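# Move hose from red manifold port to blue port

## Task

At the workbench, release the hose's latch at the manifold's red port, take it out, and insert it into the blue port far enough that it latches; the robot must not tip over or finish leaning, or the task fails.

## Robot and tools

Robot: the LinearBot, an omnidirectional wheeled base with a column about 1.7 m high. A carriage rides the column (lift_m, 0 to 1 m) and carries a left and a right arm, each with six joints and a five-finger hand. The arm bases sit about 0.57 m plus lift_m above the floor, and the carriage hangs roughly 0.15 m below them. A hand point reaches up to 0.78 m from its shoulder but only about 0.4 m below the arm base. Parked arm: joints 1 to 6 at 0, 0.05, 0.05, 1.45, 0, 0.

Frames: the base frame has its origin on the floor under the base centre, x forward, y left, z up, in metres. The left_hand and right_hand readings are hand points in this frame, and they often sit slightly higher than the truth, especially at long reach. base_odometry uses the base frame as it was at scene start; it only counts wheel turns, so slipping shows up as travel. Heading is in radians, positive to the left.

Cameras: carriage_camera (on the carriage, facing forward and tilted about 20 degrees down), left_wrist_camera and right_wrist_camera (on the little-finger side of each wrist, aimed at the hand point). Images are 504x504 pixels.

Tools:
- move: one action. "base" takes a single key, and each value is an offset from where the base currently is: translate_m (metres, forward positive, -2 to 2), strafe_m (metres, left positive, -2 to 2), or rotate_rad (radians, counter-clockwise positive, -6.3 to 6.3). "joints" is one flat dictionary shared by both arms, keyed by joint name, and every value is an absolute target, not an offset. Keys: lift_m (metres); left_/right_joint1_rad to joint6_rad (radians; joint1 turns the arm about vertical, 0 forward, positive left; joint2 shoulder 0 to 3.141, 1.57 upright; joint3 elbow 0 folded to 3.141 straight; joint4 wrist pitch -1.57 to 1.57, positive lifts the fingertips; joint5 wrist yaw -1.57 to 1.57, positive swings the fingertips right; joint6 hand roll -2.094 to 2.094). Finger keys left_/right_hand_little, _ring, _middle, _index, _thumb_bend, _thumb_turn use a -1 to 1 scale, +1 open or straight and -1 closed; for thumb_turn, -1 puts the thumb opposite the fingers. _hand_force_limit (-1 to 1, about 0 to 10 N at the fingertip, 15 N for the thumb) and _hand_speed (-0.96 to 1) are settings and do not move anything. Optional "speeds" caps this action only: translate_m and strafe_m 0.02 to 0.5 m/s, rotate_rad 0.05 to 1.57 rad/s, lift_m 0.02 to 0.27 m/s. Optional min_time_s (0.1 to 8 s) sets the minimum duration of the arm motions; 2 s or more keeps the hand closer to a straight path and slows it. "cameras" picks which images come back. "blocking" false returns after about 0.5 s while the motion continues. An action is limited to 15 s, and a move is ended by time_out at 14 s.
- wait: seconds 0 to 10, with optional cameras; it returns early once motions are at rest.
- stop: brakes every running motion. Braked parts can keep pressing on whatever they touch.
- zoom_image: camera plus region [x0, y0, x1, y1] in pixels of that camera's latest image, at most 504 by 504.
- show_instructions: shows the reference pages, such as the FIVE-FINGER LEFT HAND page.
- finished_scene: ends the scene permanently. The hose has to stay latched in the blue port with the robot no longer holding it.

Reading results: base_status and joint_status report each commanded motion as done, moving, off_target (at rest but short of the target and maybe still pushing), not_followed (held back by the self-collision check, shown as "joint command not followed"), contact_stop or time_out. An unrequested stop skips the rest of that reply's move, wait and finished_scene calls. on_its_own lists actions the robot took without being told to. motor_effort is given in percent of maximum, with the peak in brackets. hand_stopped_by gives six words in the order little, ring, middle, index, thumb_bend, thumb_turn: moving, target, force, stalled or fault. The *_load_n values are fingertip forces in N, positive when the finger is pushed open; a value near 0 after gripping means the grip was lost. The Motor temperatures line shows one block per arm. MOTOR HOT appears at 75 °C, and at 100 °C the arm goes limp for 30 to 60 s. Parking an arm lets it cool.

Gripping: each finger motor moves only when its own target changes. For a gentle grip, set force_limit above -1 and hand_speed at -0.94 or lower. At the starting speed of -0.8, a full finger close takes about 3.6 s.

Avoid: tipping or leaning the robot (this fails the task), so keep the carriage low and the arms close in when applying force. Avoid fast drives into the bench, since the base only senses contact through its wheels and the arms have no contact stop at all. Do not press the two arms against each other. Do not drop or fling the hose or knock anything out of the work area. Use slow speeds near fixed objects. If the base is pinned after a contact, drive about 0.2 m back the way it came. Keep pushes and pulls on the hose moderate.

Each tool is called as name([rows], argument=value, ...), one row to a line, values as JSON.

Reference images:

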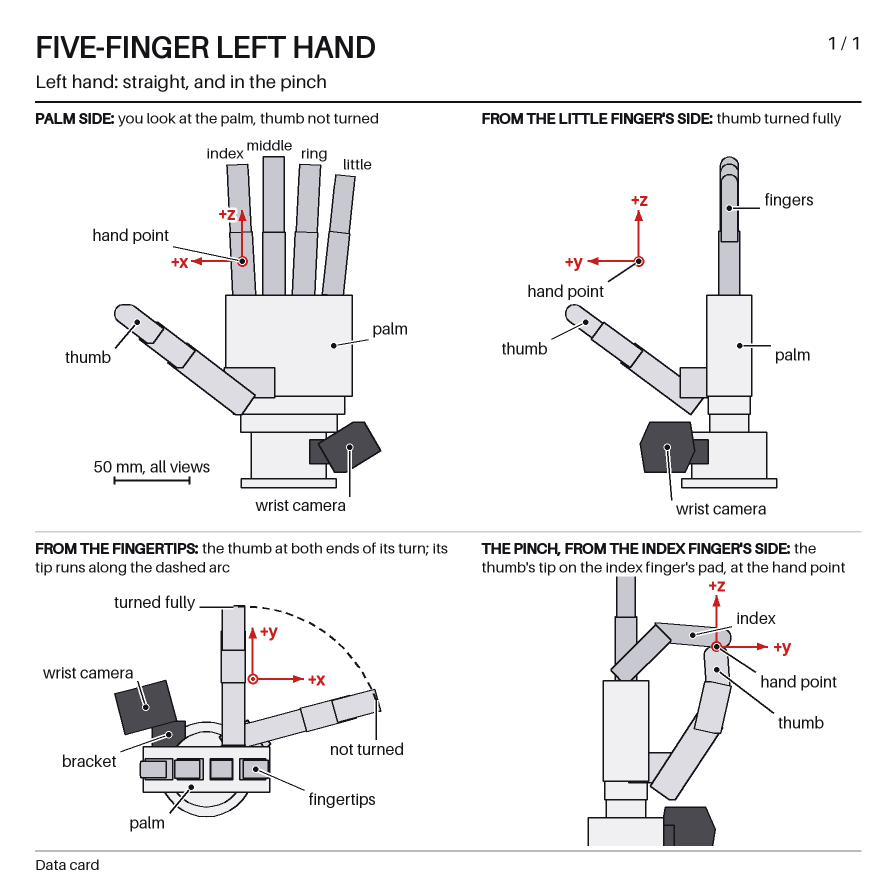

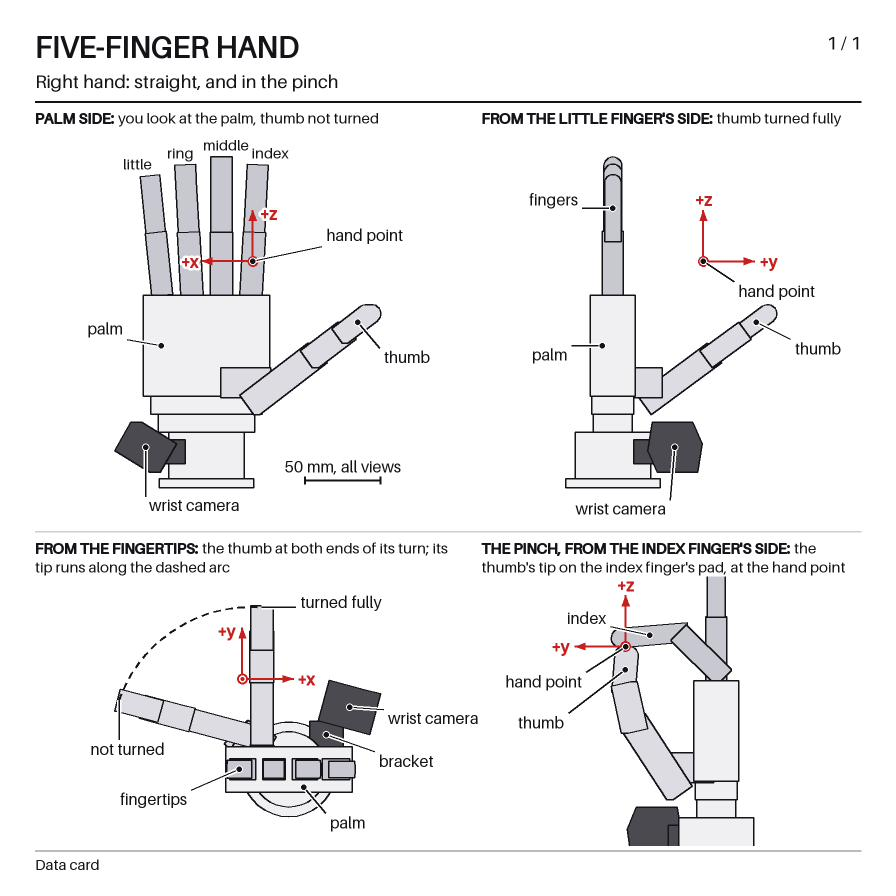

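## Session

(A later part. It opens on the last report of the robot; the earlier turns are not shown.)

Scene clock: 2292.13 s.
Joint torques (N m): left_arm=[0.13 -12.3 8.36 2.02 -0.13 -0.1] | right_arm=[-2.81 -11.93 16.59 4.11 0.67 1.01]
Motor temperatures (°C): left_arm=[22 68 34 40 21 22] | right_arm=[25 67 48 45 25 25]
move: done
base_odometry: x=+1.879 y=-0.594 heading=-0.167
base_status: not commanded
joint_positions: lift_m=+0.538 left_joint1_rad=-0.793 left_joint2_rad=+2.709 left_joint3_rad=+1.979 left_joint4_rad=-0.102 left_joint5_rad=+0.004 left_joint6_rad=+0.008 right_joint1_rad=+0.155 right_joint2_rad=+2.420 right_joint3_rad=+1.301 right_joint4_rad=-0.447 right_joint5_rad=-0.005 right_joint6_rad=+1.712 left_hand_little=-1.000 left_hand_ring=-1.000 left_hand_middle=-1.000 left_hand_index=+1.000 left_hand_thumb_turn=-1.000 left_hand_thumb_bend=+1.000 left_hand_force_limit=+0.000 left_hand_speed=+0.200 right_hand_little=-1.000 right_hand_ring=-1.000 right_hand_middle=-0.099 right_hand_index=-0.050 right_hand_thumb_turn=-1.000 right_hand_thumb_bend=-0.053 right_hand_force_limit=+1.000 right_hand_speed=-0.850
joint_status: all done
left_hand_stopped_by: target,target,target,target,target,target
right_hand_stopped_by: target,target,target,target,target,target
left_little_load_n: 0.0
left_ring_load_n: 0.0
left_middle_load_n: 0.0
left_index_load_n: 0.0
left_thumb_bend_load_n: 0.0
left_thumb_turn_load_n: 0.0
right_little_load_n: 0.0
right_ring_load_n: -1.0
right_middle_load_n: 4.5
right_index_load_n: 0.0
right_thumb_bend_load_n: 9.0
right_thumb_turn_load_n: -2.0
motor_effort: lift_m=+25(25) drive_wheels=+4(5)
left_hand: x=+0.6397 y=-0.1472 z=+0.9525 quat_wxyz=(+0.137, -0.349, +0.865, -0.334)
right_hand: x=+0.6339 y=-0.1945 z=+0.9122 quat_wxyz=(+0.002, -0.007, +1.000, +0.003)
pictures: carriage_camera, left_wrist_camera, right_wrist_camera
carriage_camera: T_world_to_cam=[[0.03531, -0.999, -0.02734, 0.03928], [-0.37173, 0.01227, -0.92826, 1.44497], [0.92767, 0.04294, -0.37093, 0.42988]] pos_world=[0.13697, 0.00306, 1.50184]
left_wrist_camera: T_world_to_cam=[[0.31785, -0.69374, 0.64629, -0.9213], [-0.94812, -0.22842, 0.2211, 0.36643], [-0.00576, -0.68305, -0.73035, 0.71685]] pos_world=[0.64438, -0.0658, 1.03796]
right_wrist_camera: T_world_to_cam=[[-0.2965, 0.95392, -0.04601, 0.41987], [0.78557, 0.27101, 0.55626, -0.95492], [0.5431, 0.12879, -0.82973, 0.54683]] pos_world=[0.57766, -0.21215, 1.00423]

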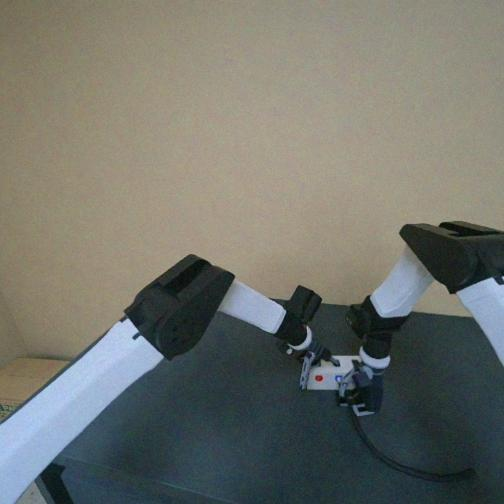

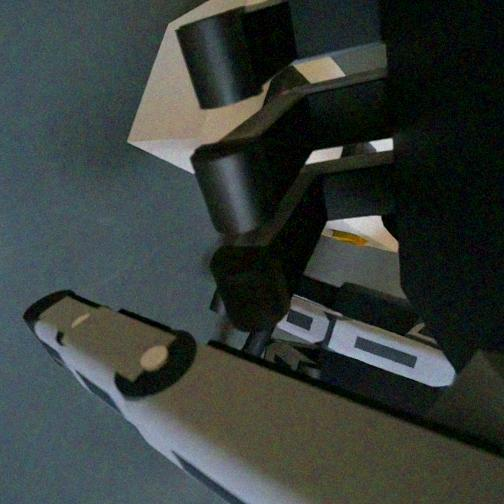

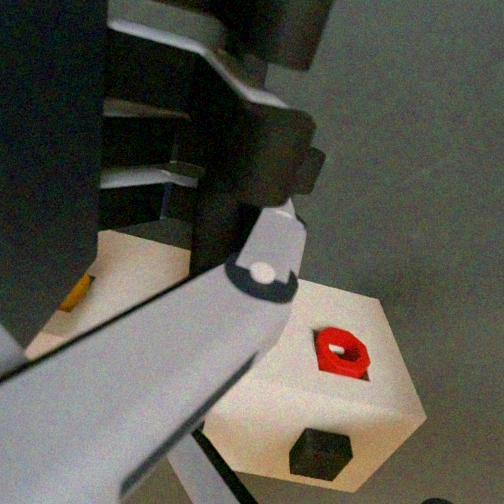

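move(joints={"left_joint1_rad": -0.774, "left_joint2_rad": 2.734, "left_joint3_rad": 2.089, "left_joint4_rad": -0.204}, min_time_s=1.5)

move(joints={"right_joint3_rad": 1.35, "right_joint4_rad": -0.32, "right_joint6_rad": 1.75}, min_time_s=1, cameras=["right_wrist_camera", "carriage_camera"])

zoom_image(camera="carriage_camera", region=[322, 345, 352, 375])

zoom_image(camera="right_wrist_camera", region=[90, 354, 240, 504])

Scene clock: 2325.73 s.
Joint torques (N m): left_arm=[0.25 -12.86 8.76 1.87 -0.11 -0.08] | right_arm=[-2.82 -11.97 16.59 4.12 0.67 1.01]
Motor temperatures (°C): left_arm=[22 68 34 39 21 22] | right_arm=[25 72 55 60 25 25]
move: done
base_odometry: x=+1.879 y=-0.594 heading=-0.167
base_status: not commanded
joint_positions: lift_m=+0.538 left_joint1_rad=-0.779 left_joint2_rad=+2.716 left_joint3_rad=+2.060 left_joint4_rad=-0.191 left_joint5_rad=+0.004 left_joint6_rad=+0.008 right_joint1_rad=+0.155 right_joint2_rad=+2.420 right_joint3_rad=+1.301 right_joint4_rad=-0.447 right_joint5_rad=-0.005 right_joint6_rad=+1.712 left_hand_little=-1.000 left_hand_ring=-1.000 left_hand_middle=-1.000 left_hand_index=+1.000 left_hand_thumb_turn=-1.000 left_hand_thumb_bend=+1.000 left_hand_force_limit=+0.000 left_hand_speed=+0.200 right_hand_little=-1.000 right_hand_ring=-1.000 right_hand_middle=-0.099 right_hand_index=-0.050 right_hand_thumb_turn=-1.000 right_hand_thumb_bend=-0.053 right_hand_force_limit=+1.000 right_hand_speed=-0.850
joint_status: all done
left_hand_stopped_by: target,target,target,target,target,target
right_hand_stopped_by: target,target,target,target,target,target
left_little_load_n: 0.0
left_ring_load_n: 0.0
left_middle_load_n: 0.0
left_index_load_n: 0.0
left_thumb_bend_load_n: 0.0
left_thumb_turn_load_n: 0.0
right_little_load_n: 0.0
right_ring_load_n: -1.0
right_middle_load_n: 4.5
right_index_load_n: 0.0
right_thumb_bend_load_n: 9.0
right_thumb_turn_load_n: -2.0
motor_effort: lift_m=+25(25) drive_wheels=+4(5)
left_hand: x=+0.6499 y=-0.1454 z=+0.9660 quat_wxyz=(+0.136, -0.356, +0.865, -0.327)
right_hand: x=+0.6340 y=-0.1945 z=+0.9122 quat_wxyz=(+0.002, -0.007, +1.000, +0.003)
pictures: none

Scene clock: 2327.03 s.
Joint torques (N m): left_arm=[0.23 -12.93 8.85 1.84 -0.13 -0.09] | right_arm=[-2.82 -11.95 9.57 1.78 0.67 0.53]
Motor temperatures (°C): left_arm=[22 67 34 39 21 22] | right_arm=[25 72 55 60 25 25]
move: off_target
base_odometry: x=+1.879 y=-0.594 heading=-0.167
base_status: not commanded
joint_positions: lift_m=+0.538 left_joint1_rad=-0.779 left_joint2_rad=+2.716 left_joint3_rad=+2.060 left_joint4_rad=-0.192 left_joint5_rad=+0.004 left_joint6_rad=+0.008 right_joint1_rad=+0.155 right_joint2_rad=+2.420 right_joint3_rad=+1.301 right_joint4_rad=-0.459 right_joint5_rad=-0.005 right_joint6_rad=+1.711 left_hand_little=-1.000 left_hand_ring=-1.000 left_hand_middle=-1.000 left_hand_index=+1.000 left_hand_thumb_turn=-1.000 left_hand_thumb_bend=+1.000 left_hand_force_limit=+0.000 left_hand_speed=+0.200 right_hand_little=-1.000 right_hand_ring=-1.000 right_hand_middle=-0.099 right_hand_index=-0.050 right_hand_thumb_turn=-1.000 right_hand_thumb_bend=-0.053 right_hand_force_limit=+1.000 right_hand_speed=-0.850
joint_status: right_joint4_rad off_target (ended at -0.459, target -0.320); right_joint6_rad off_target (ended at +1.711, target +1.750); the others done
left_hand_stopped_by: target,target,target,target,target,target
right_hand_stopped_by: target,target,target,target,target,target
left_little_load_n: 0.5
left_ring_load_n: 0.0
left_middle_load_n: 0.0
left_index_load_n: -0.5
left_thumb_bend_load_n: 0.0
left_thumb_turn_load_n: 0.0
right_little_load_n: 0.0
right_ring_load_n: -1.0
right_middle_load_n: 4.5
right_index_load_n: 0.0
right_thumb_bend_load_n: 9.0
right_thumb_turn_load_n: -1.0
motor_effort: lift_m=+25(25) drive_wheels=+5(5)
left_hand: x=+0.6498 y=-0.1453 z=+0.9659 quat_wxyz=(+0.136, -0.356, +0.865, -0.327)
right_hand: x=+0.6308 y=-0.1950 z=+0.9117 quat_wxyz=(-0.004, -0.007, +1.000, +0.002)
pictures: carriage_camera, right_wrist_camera
carriage_camera: T_world_to_cam=[[0.03531, -0.999, -0.02734, 0.03928], [-0.37173, 0.01227, -0.92826, 1.44497], [0.92767, 0.04294, -0.37093, 0.42988]] pos_world=[0.13697, 0.00306, 1.50184]
right_wrist_camera: T_world_to_cam=[[-0.2974, 0.95373, -0.04427, 0.41829], [0.79191, 0.27232, 0.54655, -0.94694], [0.53332, 0.12749, -0.83625, 0.56006]] pos_world=[0.5756, -0.21246, 1.00443]

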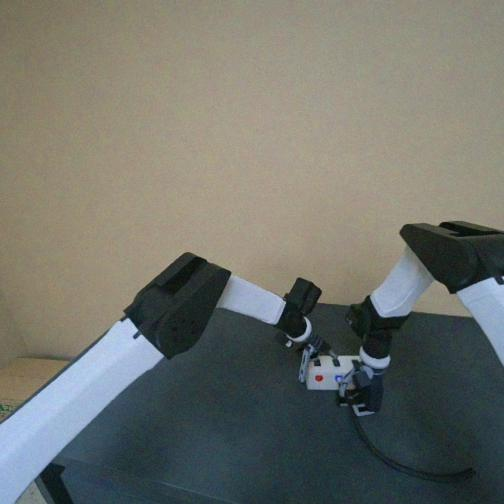

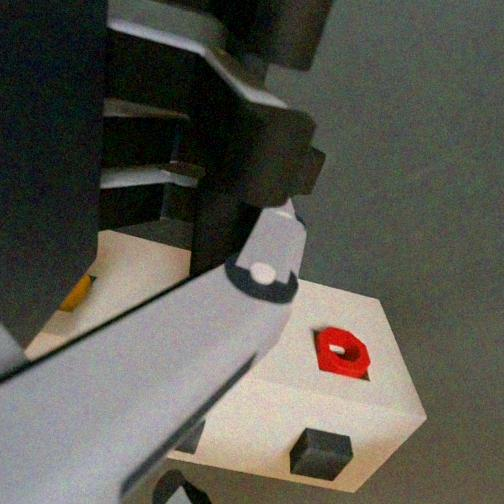

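Scaled by 16.800.

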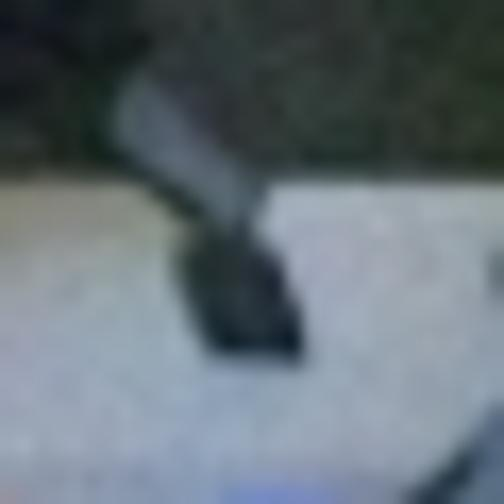

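Scaled by 3.360.

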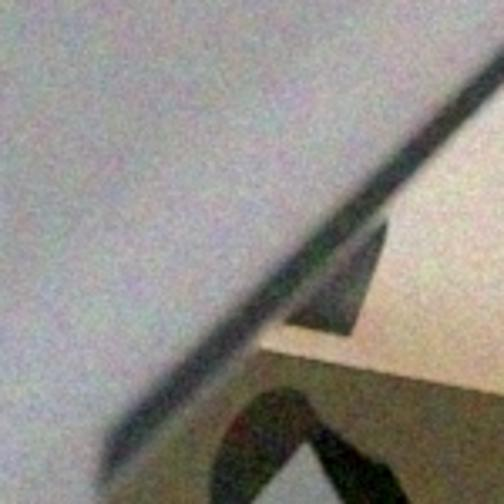

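move(joints={"left_joint1_rad": -0.79, "left_joint2_rad": 2.758, "left_joint3_rad": 2.09, "left_joint4_rad": -0.161}, min_time_s=1.5, cameras=["right_wrist_camera", "carriage_camera"])

zoom_image(camera="carriage_camera", region=[322, 345, 352, 375])

zoom_image(camera="right_wrist_camera", region=[90, 354, 240, 504])

Scene clock: 2349.53 s.
Joint torques (N m): left_arm=[-0.66 -12.7 8.98 2.11 -0.13 -0.1] | right_arm=[-2.8 -11.99 9.58 1.79 0.66 0.53]
Motor temperatures (°C): left_arm=[22 67 35 38 21 22] | right_arm=[25 74 51 47 25 25]
move: done
base_odometry: x=+1.879 y=-0.594 heading=-0.167
base_status: not commanded
joint_positions: lift_m=+0.538 left_joint1_rad=-0.784 left_joint2_rad=+2.738 left_joint3_rad=+2.060 left_joint4_rad=-0.167 left_joint5_rad=+0.004 left_joint6_rad=+0.008 right_joint1_rad=+0.155 right_joint2_rad=+2.420 right_joint3_rad=+1.301 right_joint4_rad=-0.459 right_joint5_rad=-0.005 right_joint6_rad=+1.711 left_hand_little=-1.000 left_hand_ring=-1.000 left_hand_middle=-1.000 left_hand_index=+1.000 left_hand_thumb_turn=-1.000 left_hand_thumb_bend=+1.000 left_hand_force_limit=+0.000 left_hand_speed=+0.200 right_hand_little=-1.000 right_hand_ring=-1.000 right_hand_middle=-0.099 right_hand_index=-0.050 right_hand_thumb_turn=-1.000 right_hand_thumb_bend=-0.053 right_hand_force_limit=+1.000 right_hand_speed=-0.850
joint_status: all done
left_hand_stopped_by: target,target,target,target,target,target
right_hand_stopped_by: target,target,target,target,target,target
left_little_load_n: 0.0
left_ring_load_n: 0.0
left_middle_load_n: 0.0
left_index_load_n: 0.0
left_thumb_bend_load_n: 0.0
left_thumb_turn_load_n: 0.0
right_little_load_n: 0.0
right_ring_load_n: -1.0
right_middle_load_n: 4.0
right_index_load_n: 0.0
right_thumb_bend_load_n: 9.0
right_thumb_turn_load_n: -1.0
motor_effort: lift_m=+25(25) drive_wheels=+4(5)
left_hand: x=+0.6481 y=-0.1480 z=+0.9561 quat_wxyz=(+0.136, -0.354, +0.865, -0.328)
right_hand: x=+0.6308 y=-0.1950 z=+0.9117 quat_wxyz=(-0.004, -0.007, +1.000, +0.002)
pictures: carriage_camera, right_wrist_camera
carriage_camera: T_world_to_cam=[[0.03531, -0.999, -0.02734, 0.03928], [-0.37173, 0.01227, -0.92826, 1.44497], [0.92767, 0.04294, -0.37093, 0.42988]] pos_world=[0.13697, 0.00306, 1.50184]
right_wrist_camera: T_world_to_cam=[[-0.2974, 0.95373, -0.04427, 0.41829], [0.79191, 0.27232, 0.54655, -0.94694], [0.53332, 0.12749, -0.83625, 0.56006]] pos_world=[0.5756, -0.21246, 1.00443]

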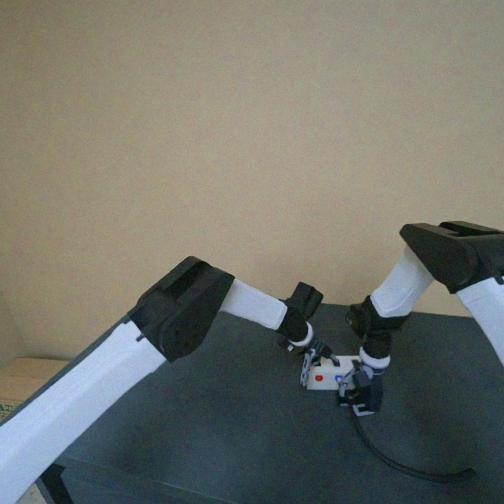

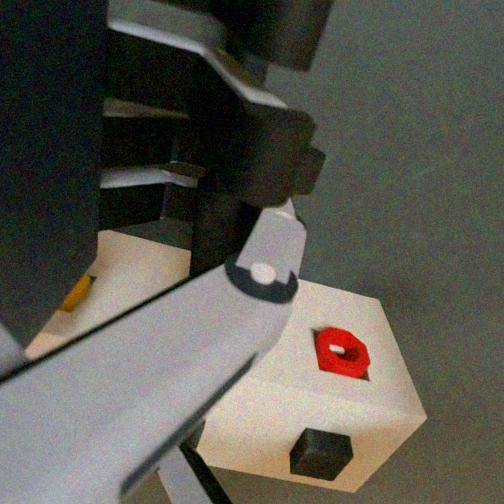

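Scaled by 16.800.

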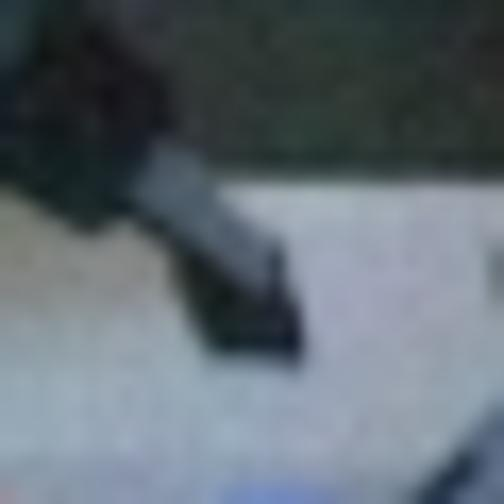

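Scaled by 3.360.

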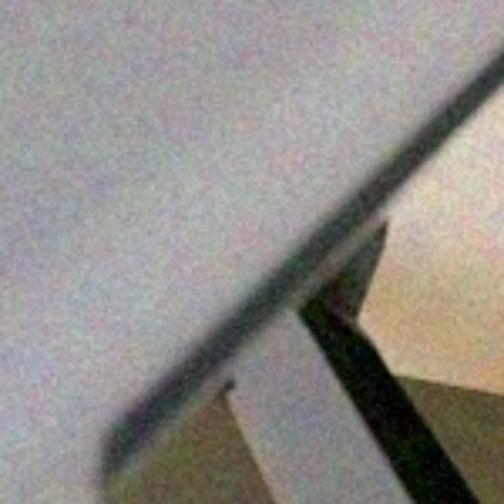

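move(joints={"left_joint2_rad": 2.775, "left_joint3_rad": 2.0915, "left_joint4_rad": -0.148, "right_joint2_rad": 2.41}, min_time_s=1, cameras=["right_wrist_camera", "carriage_camera"])

zoom_image(camera="carriage_camera", region=[322, 345, 352, 375])

zoom_image(camera="right_wrist_camera", region=[90, 354, 240, 504])

Scene clock: 2359.77 s.
Joint torques (N m): left_arm=[-0.65 -12.45 8.54 2.04 -0.12 -0.06] | right_arm=[-2.82 -10.06 9.57 1.79 0.67 0.53]
Motor temperatures (°C): left_arm=[22 68 35 38 21 22] | right_arm=[25 74 50 44 25 25]
move: done
base_odometry: x=+1.879 y=-0.594 heading=-0.167
base_status: not commanded
joint_positions: lift_m=+0.538 left_joint1_rad=-0.784 left_joint2_rad=+2.750 left_joint3_rad=+2.066 left_joint4_rad=-0.149 left_joint5_rad=+0.004 left_joint6_rad=+0.008 right_joint1_rad=+0.155 right_joint2_rad=+2.420 right_joint3_rad=+1.301 right_joint4_rad=-0.459 right_joint5_rad=-0.005 right_joint6_rad=+1.711 left_hand_little=-1.000 left_hand_ring=-1.000 left_hand_middle=-1.000 left_hand_index=+1.000 left_hand_thumb_turn=-1.000 left_hand_thumb_bend=+1.000 left_hand_force_limit=+0.000 left_hand_speed=+0.200 right_hand_little=-1.000 right_hand_ring=-1.000 right_hand_middle=-0.099 right_hand_index=-0.050 right_hand_thumb_turn=-1.000 right_hand_thumb_bend=-0.053 right_hand_force_limit=+1.000 right_hand_speed=-0.850
joint_status: all done
left_hand_stopped_by: target,target,target,target,target,target
right_hand_stopped_by: target,target,target,target,target,target
left_little_load_n: 0.0
left_ring_load_n: 0.0
left_middle_load_n: 0.0
left_index_load_n: 0.0
left_thumb_bend_load_n: 0.0
left_thumb_turn_load_n: 0.0
right_little_load_n: 0.0
right_ring_load_n: -1.0
right_middle_load_n: 4.5
right_index_load_n: 0.0
right_thumb_bend_load_n: 9.5
right_thumb_turn_load_n: -1.0
motor_effort: lift_m=+25(25) drive_wheels=+4(5)
left_hand: x=+0.6504 y=-0.1502 z=+0.9530 quat_wxyz=(+0.138, -0.353, +0.863, -0.333)
right_hand: x=+0.6306 y=-0.1951 z=+0.9114 quat_wxyz=(-0.004, -0.007, +1.000, +0.002)
pictures: carriage_camera, right_wrist_camera
carriage_camera: T_world_to_cam=[[0.03531, -0.999, -0.02734, 0.03928], [-0.37173, 0.01227, -0.92826, 1.44497], [0.92767, 0.04294, -0.37093, 0.42988]] pos_world=[0.13697, 0.00306, 1.50184]
right_wrist_camera: T_world_to_cam=[[-0.29739, 0.95374, -0.04414, 0.41807], [0.79232, 0.27232, 0.54595, -0.9463], [0.53272, 0.12739, -0.83665, 0.56073]] pos_world=[0.5754, -0.21246, 1.00423]

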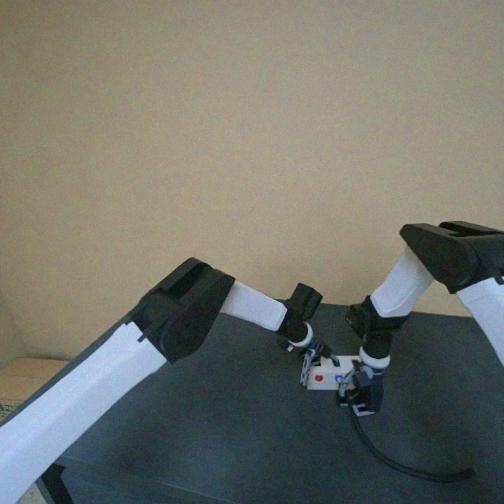

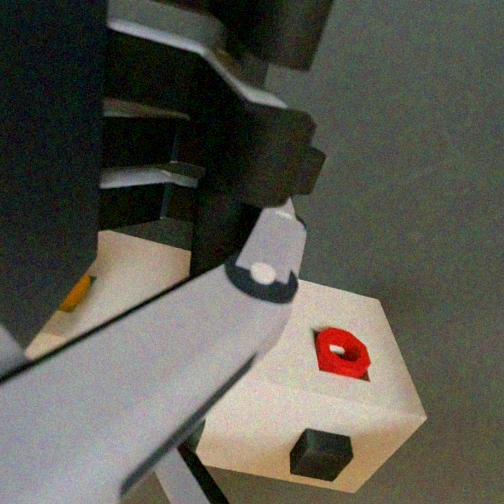

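Scaled by 16.800.

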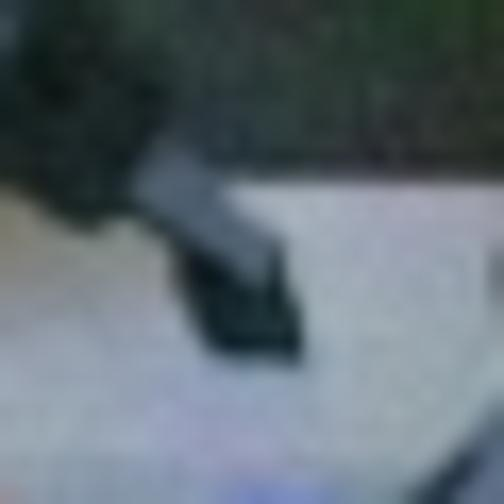

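Scaled by 3.360.

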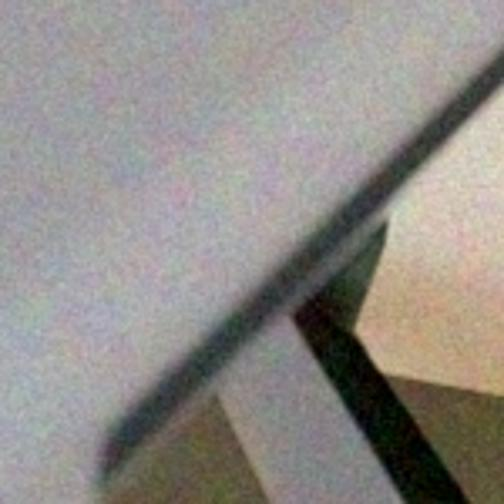

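move(joints={"left_joint2_rad": 2.83, "left_joint3_rad": 2.105, "left_joint4_rad": -0.16}, min_time_s=1.5, cameras=["right_wrist_camera", "carriage_camera"])

zoom_image(camera="carriage_camera", region=[322, 345, 352, 375])

zoom_image(camera="right_wrist_camera", region=[90, 354, 240, 504])

Scene clock: 2370.47 s.
Joint torques (N m): left_arm=[-0.62 -10.69 7.36 1.6 -0.14 -0.06] | right_arm=[-2.8 -10.02 9.55 1.78 0.67 0.53]
Motor temperatures (°C): left_arm=[22 67 35 38 21 22] | right_arm=[25 71 49 41 25 25]
move: done
base_odometry: x=+1.879 y=-0.594 heading=-0.167
base_status: not commanded
joint_positions: lift_m=+0.538 left_joint1_rad=-0.784 left_joint2_rad=+2.779 left_joint3_rad=+2.093 left_joint4_rad=-0.121 left_joint5_rad=+0.004 left_joint6_rad=+0.006 right_joint1_rad=+0.155 right_joint2_rad=+2.420 right_joint3_rad=+1.301 right_joint4_rad=-0.459 right_joint5_rad=-0.005 right_joint6_rad=+1.711 left_hand_little=-1.000 left_hand_ring=-1.000 left_hand_middle=-1.000 left_hand_index=+1.000 left_hand_thumb_turn=-1.000 left_hand_thumb_bend=+1.000 left_hand_force_limit=+0.000 left_hand_speed=+0.200 right_hand_little=-1.000 right_hand_ring=-1.000 right_hand_middle=-0.099 right_hand_index=-0.050 right_hand_thumb_turn=-1.000 right_hand_thumb_bend=-0.053 right_hand_force_limit=+1.000 right_hand_speed=-0.850
joint_status: all done
left_hand_stopped_by: target,target,target,target,target,target
right_hand_stopped_by: target,target,target,target,target,target
left_little_load_n: 0.0
left_ring_load_n: 0.0
left_middle_load_n: 0.0
left_index_load_n: 0.0
left_thumb_bend_load_n: 0.0
left_thumb_turn_load_n: 0.0
right_little_load_n: 0.0
right_ring_load_n: -1.0
right_middle_load_n: 4.0
right_index_load_n: 0.0
right_thumb_bend_load_n: 9.0
right_thumb_turn_load_n: -1.0
motor_effort: lift_m=+25(25) drive_wheels=+4(5)
left_hand: x=+0.6565 y=-0.1565 z=+0.9490 quat_wxyz=(+0.142, -0.352, +0.858, -0.344)
right_hand: x=+0.6306 y=-0.1951 z=+0.9114 quat_wxyz=(-0.004, -0.007, +1.000, +0.002)
pictures: carriage_camera, right_wrist_camera
carriage_camera: T_world_to_cam=[[0.03531, -0.999, -0.02734, 0.03928], [-0.37173, 0.01227, -0.92826, 1.44497], [0.92767, 0.04294, -0.37093, 0.42988]] pos_world=[0.13697, 0.00306, 1.50184]
right_wrist_camera: T_world_to_cam=[[-0.29739, 0.95374, -0.04414, 0.41807], [0.79232, 0.27232, 0.54595, -0.9463], [0.53272, 0.12739, -0.83665, 0.56073]] pos_world=[0.5754, -0.21246, 1.00423]

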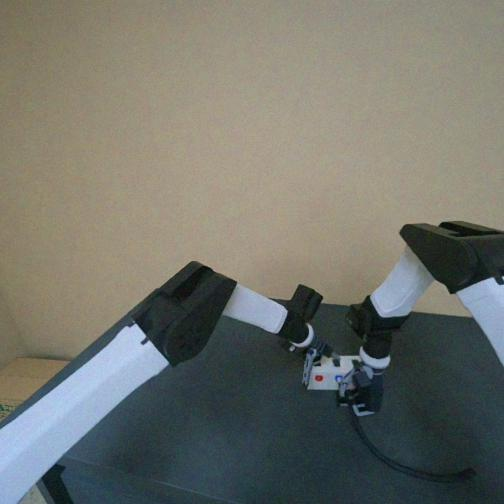

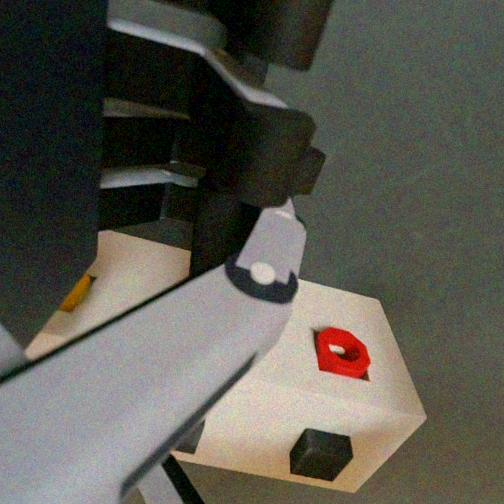

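Scaled by 16.800.

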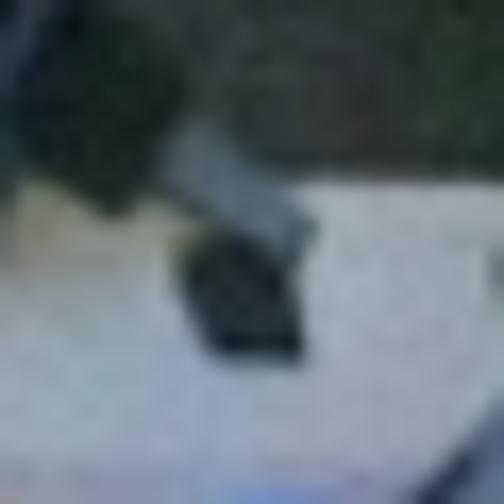

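Scaled by 3.360.

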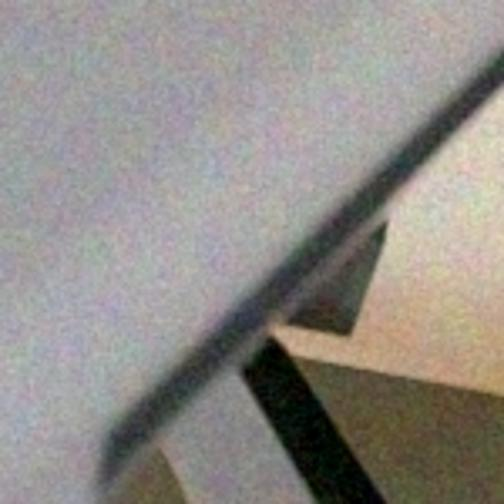

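move(joints={"left_joint2_rad": 2.66, "left_joint3_rad": 2.09, "left_joint4_rad": -0.25}, min_time_s=1.5)

move(joints={"left_joint1_rad": -0.66, "left_joint2_rad": 2.50, "left_joint3_rad": 2.08, "left_joint4_rad": -0.42}, min_time_s=1.5)

move(joints={"left_joint2_rad": 2.145, "left_joint3_rad": 0.622, "left_joint4_rad": 1.237}, min_time_s=3)

move(joints={"left_joint2_rad": 2.18, "left_hand_thumb_turn": 1.0})

move(joints={"left_hand_index": 1.0, "left_hand_middle": 1.0, "left_hand_ring": 1.0, "left_hand_little": 1.0}, cameras=["right_wrist_camera", "carriage_camera", "left_wrist_camera"])

zoom_image(camera="left_wrist_camera", region=[190, 220, 290, 320])

Scene clock: 2406.10 s.
Joint torques (N m): left_arm=[-0.69 -17.13 6 1.88 -0.11 -0.07] | right_arm=[-2.82 -10.07 9.57 1.79 0.67 0.52]
Motor temperatures (°C): left_arm=[22 66 36 37 21 22] | right_arm=[25 67 48 38 25 25]
move: done
base_odometry: x=+1.879 y=-0.594 heading=-0.167
base_status: not commanded
joint_positions: lift_m=+0.538 left_joint1_rad=-0.784 left_joint2_rad=+2.699 left_joint3_rad=+2.093 left_joint4_rad=-0.237 left_joint5_rad=+0.004 left_joint6_rad=+0.005 right_joint1_rad=+0.155 right_joint2_rad=+2.420 right_joint3_rad=+1.301 right_joint4_rad=-0.459 right_joint5_rad=-0.005 right_joint6_rad=+1.711 left_hand_little=-1.000 left_hand_ring=-1.000 left_hand_middle=-1.000 left_hand_index=+1.000 left_hand_thumb_turn=-1.000 left_hand_thumb_bend=+1.000 left_hand_force_limit=+0.000 left_hand_speed=+0.200 right_hand_little=-1.000 right_hand_ring=-1.000 right_hand_middle=-0.099 right_hand_index=-0.050 right_hand_thumb_turn=-1.000 right_hand_thumb_bend=-0.053 right_hand_force_limit=+1.000 right_hand_speed=-0.850
joint_status: all done
left_hand_stopped_by: target,target,target,target,target,target
right_hand_stopped_by: target,target,target,target,target,target
left_little_load_n: 0.0
left_ring_load_n: 0.0
left_middle_load_n: 0.0
left_index_load_n: 0.0
left_thumb_bend_load_n: 0.0
left_thumb_turn_load_n: 0.0
right_little_load_n: 0.0
right_ring_load_n: -1.0
right_middle_load_n: 4.0
right_index_load_n: 0.0
right_thumb_bend_load_n: 9.0
right_thumb_turn_load_n: -1.0
motor_effort: lift_m=+25(25) drive_wheels=+4(5)
left_hand: x=+0.6502 y=-0.1504 z=+0.9821 quat_wxyz=(+0.136, -0.355, +0.864, -0.329)
right_hand: x=+0.6306 y=-0.1951 z=+0.9114 quat_wxyz=(-0.004, -0.007, +1.000, +0.002)
pictures: none

Scene clock: 2407.90 s.
Joint torques (N m): left_arm=[0.09 -16.9 5.27 1.86 -0.13 -0.07] | right_arm=[-2.81 -10.06 9.57 1.78 0.67 0.52]
Motor temperatures (°C): left_arm=[22 67 35 37 21 22] | right_arm=[25 66 48 38 25 25]
move: done
base_odometry: x=+1.879 y=-0.594 heading=-0.167
base_status: not commanded
joint_positions: lift_m=+0.538 left_joint1_rad=-0.665 left_joint2_rad=+2.540 left_joint3_rad=+2.093 left_joint4_rad=-0.407 left_joint5_rad=+0.003 left_joint6_rad=+0.005 right_joint1_rad=+0.155 right_joint2_rad=+2.420 right_joint3_rad=+1.301 right_joint4_rad=-0.459 right_joint5_rad=-0.005 right_joint6_rad=+1.711 left_hand_little=-1.000 left_hand_ring=-1.000 left_hand_middle=-1.000 left_hand_index=+1.000 left_hand_thumb_turn=-1.000 left_hand_thumb_bend=+1.000 left_hand_force_limit=+0.000 left_hand_speed=+0.200 right_hand_little=-1.000 right_hand_ring=-1.000 right_hand_middle=-0.099 right_hand_index=-0.050 right_hand_thumb_turn=-1.000 right_hand_thumb_bend=-0.053 right_hand_force_limit=+1.000 right_hand_speed=-0.850
joint_status: all done
left_hand_stopped_by: target,target,target,target,target,target
right_hand_stopped_by: target,target,target,target,target,target
left_little_load_n: 0.0
left_ring_load_n: 0.0
left_middle_load_n: 0.0
left_index_load_n: 0.0
left_thumb_bend_load_n: 0.0
left_thumb_turn_load_n: 0.0
right_little_load_n: 0.0
right_ring_load_n: -1.0
right_middle_load_n: 4.5
right_index_load_n: 0.0
right_thumb_bend_load_n: 9.5
right_thumb_turn_load_n: -1.0
motor_effort: lift_m=+25(25) drive_wheels=+5(5)
left_hand: x=+0.6931 y=-0.0892 z=+1.0553 quat_wxyz=(+0.153, -0.407, +0.843, -0.316)
right_hand: x=+0.6306 y=-0.1951 z=+0.9114 quat_wxyz=(-0.004, -0.007, +1.000, +0.002)
pictures: none

Scene clock: 2411.23 s.
Joint torques (N m): left_arm=[0.27 -10.71 1.98 2.58 -0.12 -0.05] | right_arm=[-2.76 -10.02 9.57 1.79 0.67 0.54]
Motor temperatures (°C): left_arm=[22 68 35 38 21 22] | right_arm=[25 66 47 37 25 25]
move: done
base_odometry: x=+1.879 y=-0.594 heading=-0.167
base_status: not commanded
joint_positions: lift_m=+0.538 left_joint1_rad=-0.665 left_joint2_rad=+2.173 left_joint3_rad=+0.634 left_joint4_rad=+1.231 left_joint5_rad=+0.003 left_joint6_rad=+0.005 right_joint1_rad=+0.154 right_joint2_rad=+2.420 right_joint3_rad=+1.301 right_joint4_rad=-0.459 right_joint5_rad=-0.005 right_joint6_rad=+1.711 left_hand_little=-1.000 left_hand_ring=-1.000 left_hand_middle=-1.000 left_hand_index=+1.000 left_hand_thumb_turn=-1.000 left_hand_thumb_bend=+1.000 left_hand_force_limit=+0.000 left_hand_speed=+0.200 right_hand_little=-1.000 right_hand_ring=-1.000 right_hand_middle=-0.099 right_hand_index=-0.050 right_hand_thumb_turn=-1.000 right_hand_thumb_bend=-0.053 right_hand_force_limit=+1.000 right_hand_speed=-0.850
joint_status: all done
left_hand_stopped_by: target,target,target,target,target,target
right_hand_stopped_by: target,target,target,target,target,target
left_little_load_n: 0.0
left_ring_load_n: 0.0
left_middle_load_n: 0.0
left_index_load_n: 0.0
left_thumb_bend_load_n: 0.0
left_thumb_turn_load_n: 0.0
right_little_load_n: 0.0
right_ring_load_n: -1.0
right_middle_load_n: 4.0
right_index_load_n: 0.0
right_thumb_bend_load_n: 9.5
right_thumb_turn_load_n: -1.0
motor_effort: lift_m=+25(25) drive_wheels=+4(5)
left_hand: x=+0.5825 y=-0.0025 z=+1.0358 quat_wxyz=(+0.259, -0.350, +0.727, -0.531)
right_hand: x=+0.6306 y=-0.1953 z=+0.9114 quat_wxyz=(-0.004, -0.007, +1.000, +0.002)
pictures: none

Scene clock: 2412.57 s.
Joint torques (N m): left_arm=[0.16 -8.24 1.96 2.6 -0.14 -0.05] | right_arm=[-2.77 -10.03 9.58 1.78 0.66 0.53]
Motor temperatures (°C): left_arm=[22 68 35 38 21 22] | right_arm=[25 66 47 37 25 25]
move: done
base_odometry: x=+1.879 y=-0.594 heading=-0.167
base_status: not commanded
joint_positions: lift_m=+0.538 left_joint1_rad=-0.665 left_joint2_rad=+2.173 left_joint3_rad=+0.634 left_joint4_rad=+1.232 left_joint5_rad=+0.003 left_joint6_rad=+0.005 right_joint1_rad=+0.154 right_joint2_rad=+2.420 right_joint3_rad=+1.301 right_joint4_rad=-0.459 right_joint5_rad=-0.005 right_joint6_rad=+1.711 left_hand_little=-1.000 left_hand_ring=-1.000 left_hand_middle=-1.000 left_hand_index=+1.000 left_hand_thumb_turn=+1.000 left_hand_thumb_bend=+1.000 left_hand_force_limit=+0.000 left_hand_speed=+0.200 right_hand_little=-1.000 right_hand_ring=-1.000 right_hand_middle=-0.099 right_hand_index=-0.050 right_hand_thumb_turn=-1.000 right_hand_thumb_bend=-0.053 right_hand_force_limit=+1.000 right_hand_speed=-0.850
joint_status: all done
left_hand_stopped_by: target,target,target,target,target,target
right_hand_stopped_by: target,target,target,target,target,target
left_little_load_n: 0.0
left_ring_load_n: 0.0
left_middle_load_n: 0.0
left_index_load_n: 0.0
left_thumb_bend_load_n: 0.0
left_thumb_turn_load_n: 0.0
right_little_load_n: 0.0
right_ring_load_n: -1.0
right_middle_load_n: 4.0
right_index_load_n: 0.0
right_thumb_bend_load_n: 9.5
right_thumb_turn_load_n: -1.0
motor_effort: lift_m=+25(25) drive_wheels=+4(5)
left_hand: x=+0.5826 y=-0.0026 z=+1.0360 quat_wxyz=(+0.259, -0.350, +0.727, -0.531)
right_hand: x=+0.6306 y=-0.1953 z=+0.9114 quat_wxyz=(-0.004, -0.007, +1.000, +0.002)
pictures: none

Scene clock: 2413.67 s.
Joint torques (N m): left_arm=[0.38 -8.13 2 2.66 -0.11 -0.07] | right_arm=[-2.8 -10.04 9.57 1.79 0.67 0.53]
Motor temperatures (°C): left_arm=[22 67 34 38 21 22] | right_arm=[25 66 47 37 25 25]
move: done
base_odometry: x=+1.879 y=-0.594 heading=-0.167
base_status: not commanded
joint_positions: lift_m=+0.538 left_joint1_rad=-0.665 left_joint2_rad=+2.173 left_joint3_rad=+0.634 left_joint4_rad=+1.233 left_joint5_rad=+0.003 left_joint6_rad=+0.005 right_joint1_rad=+0.154 right_joint2_rad=+2.420 right_joint3_rad=+1.301 right_joint4_rad=-0.459 right_joint5_rad=-0.005 right_joint6_rad=+1.711 left_hand_little=+1.000 left_hand_ring=+1.000 left_hand_middle=+1.000 left_hand_index=+1.000 left_hand_thumb_turn=+1.000 left_hand_thumb_bend=+1.000 left_hand_force_limit=+0.000 left_hand_speed=+0.200 right_hand_little=-1.000 right_hand_ring=-1.000 right_hand_middle=-0.099 right_hand_index=-0.050 right_hand_thumb_turn=-1.000 right_hand_thumb_bend=-0.053 right_hand_force_limit=+1.000 right_hand_speed=-0.850
joint_status: all done
left_hand_stopped_by: target,target,target,target,target,target
right_hand_stopped_by: target,target,target,target,target,target
left_little_load_n: 0.0
left_ring_load_n: 0.0
left_middle_load_n: 0.0
left_index_load_n: 0.0
left_thumb_bend_load_n: 0.0
left_thumb_turn_load_n: 0.0
right_little_load_n: 0.0
right_ring_load_n: -1.5
right_middle_load_n: 4.5
right_index_load_n: 0.0
right_thumb_bend_load_n: 9.5
right_thumb_turn_load_n: -1.0
motor_effort: lift_m=+25(25) drive_wheels=+4(5)
left_hand: x=+0.5828 y=-0.0027 z=+1.0363 quat_wxyz=(+0.259, -0.350, +0.726, -0.532)
right_hand: x=+0.6306 y=-0.1953 z=+0.9114 quat_wxyz=(-0.004, -0.007, +1.000, +0.002)
pictures: carriage_camera, left_wrist_camera, right_wrist_camera
carriage_camera: T_world_to_cam=[[0.03531, -0.999, -0.02734, 0.03928], [-0.37173, 0.01227, -0.92826, 1.44497], [0.92767, 0.04294, -0.37093, 0.42988]] pos_world=[0.13697, 0.00306, 1.50184]
left_wrist_camera: T_world_to_cam=[[0.07334, -0.38413, 0.92036, -0.99782], [-0.94465, -0.32267, -0.0594, 0.61528], [0.31978, -0.86506, -0.38654, 0.32986]] pos_world=[0.54892, 0.10058, 1.08241]
right_wrist_camera: T_world_to_cam=[[-0.29739, 0.95374, -0.04414, 0.41839], [0.79232, 0.27232, 0.54595, -0.9463], [0.53272, 0.12739, -0.83665, 0.56071]] pos_world=[0.5755, -0.21276, 1.00423]

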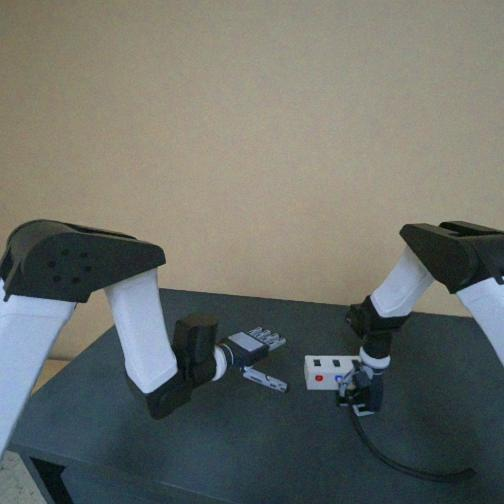

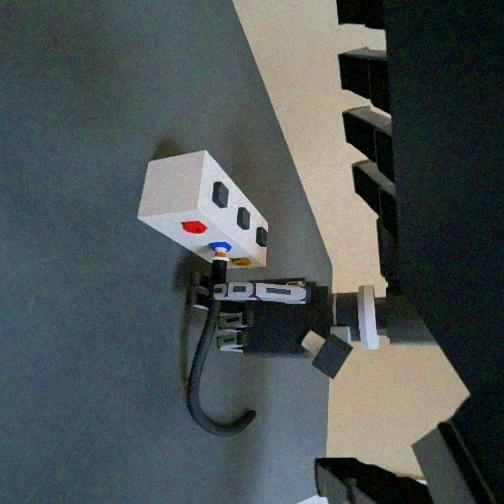

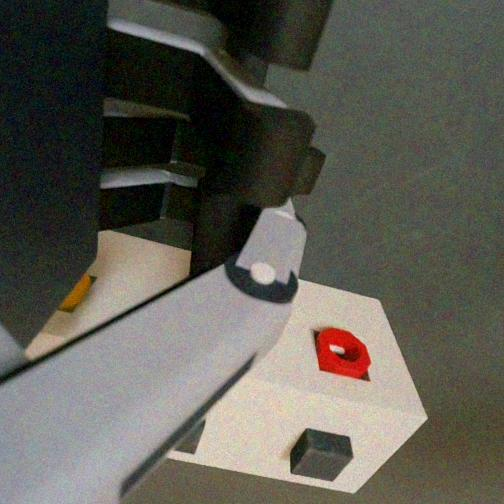

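Scaled by 5.040.

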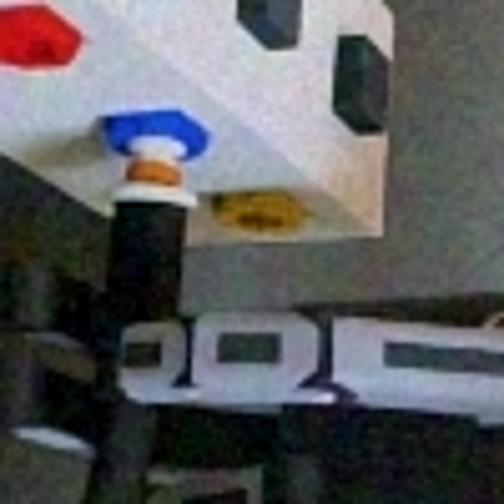

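zoom_image(camera="left_wrist_camera", region=[205, 235, 245, 275])

Scaled by 12.600.

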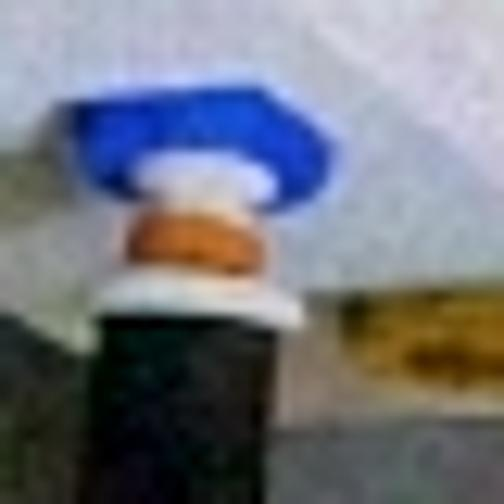

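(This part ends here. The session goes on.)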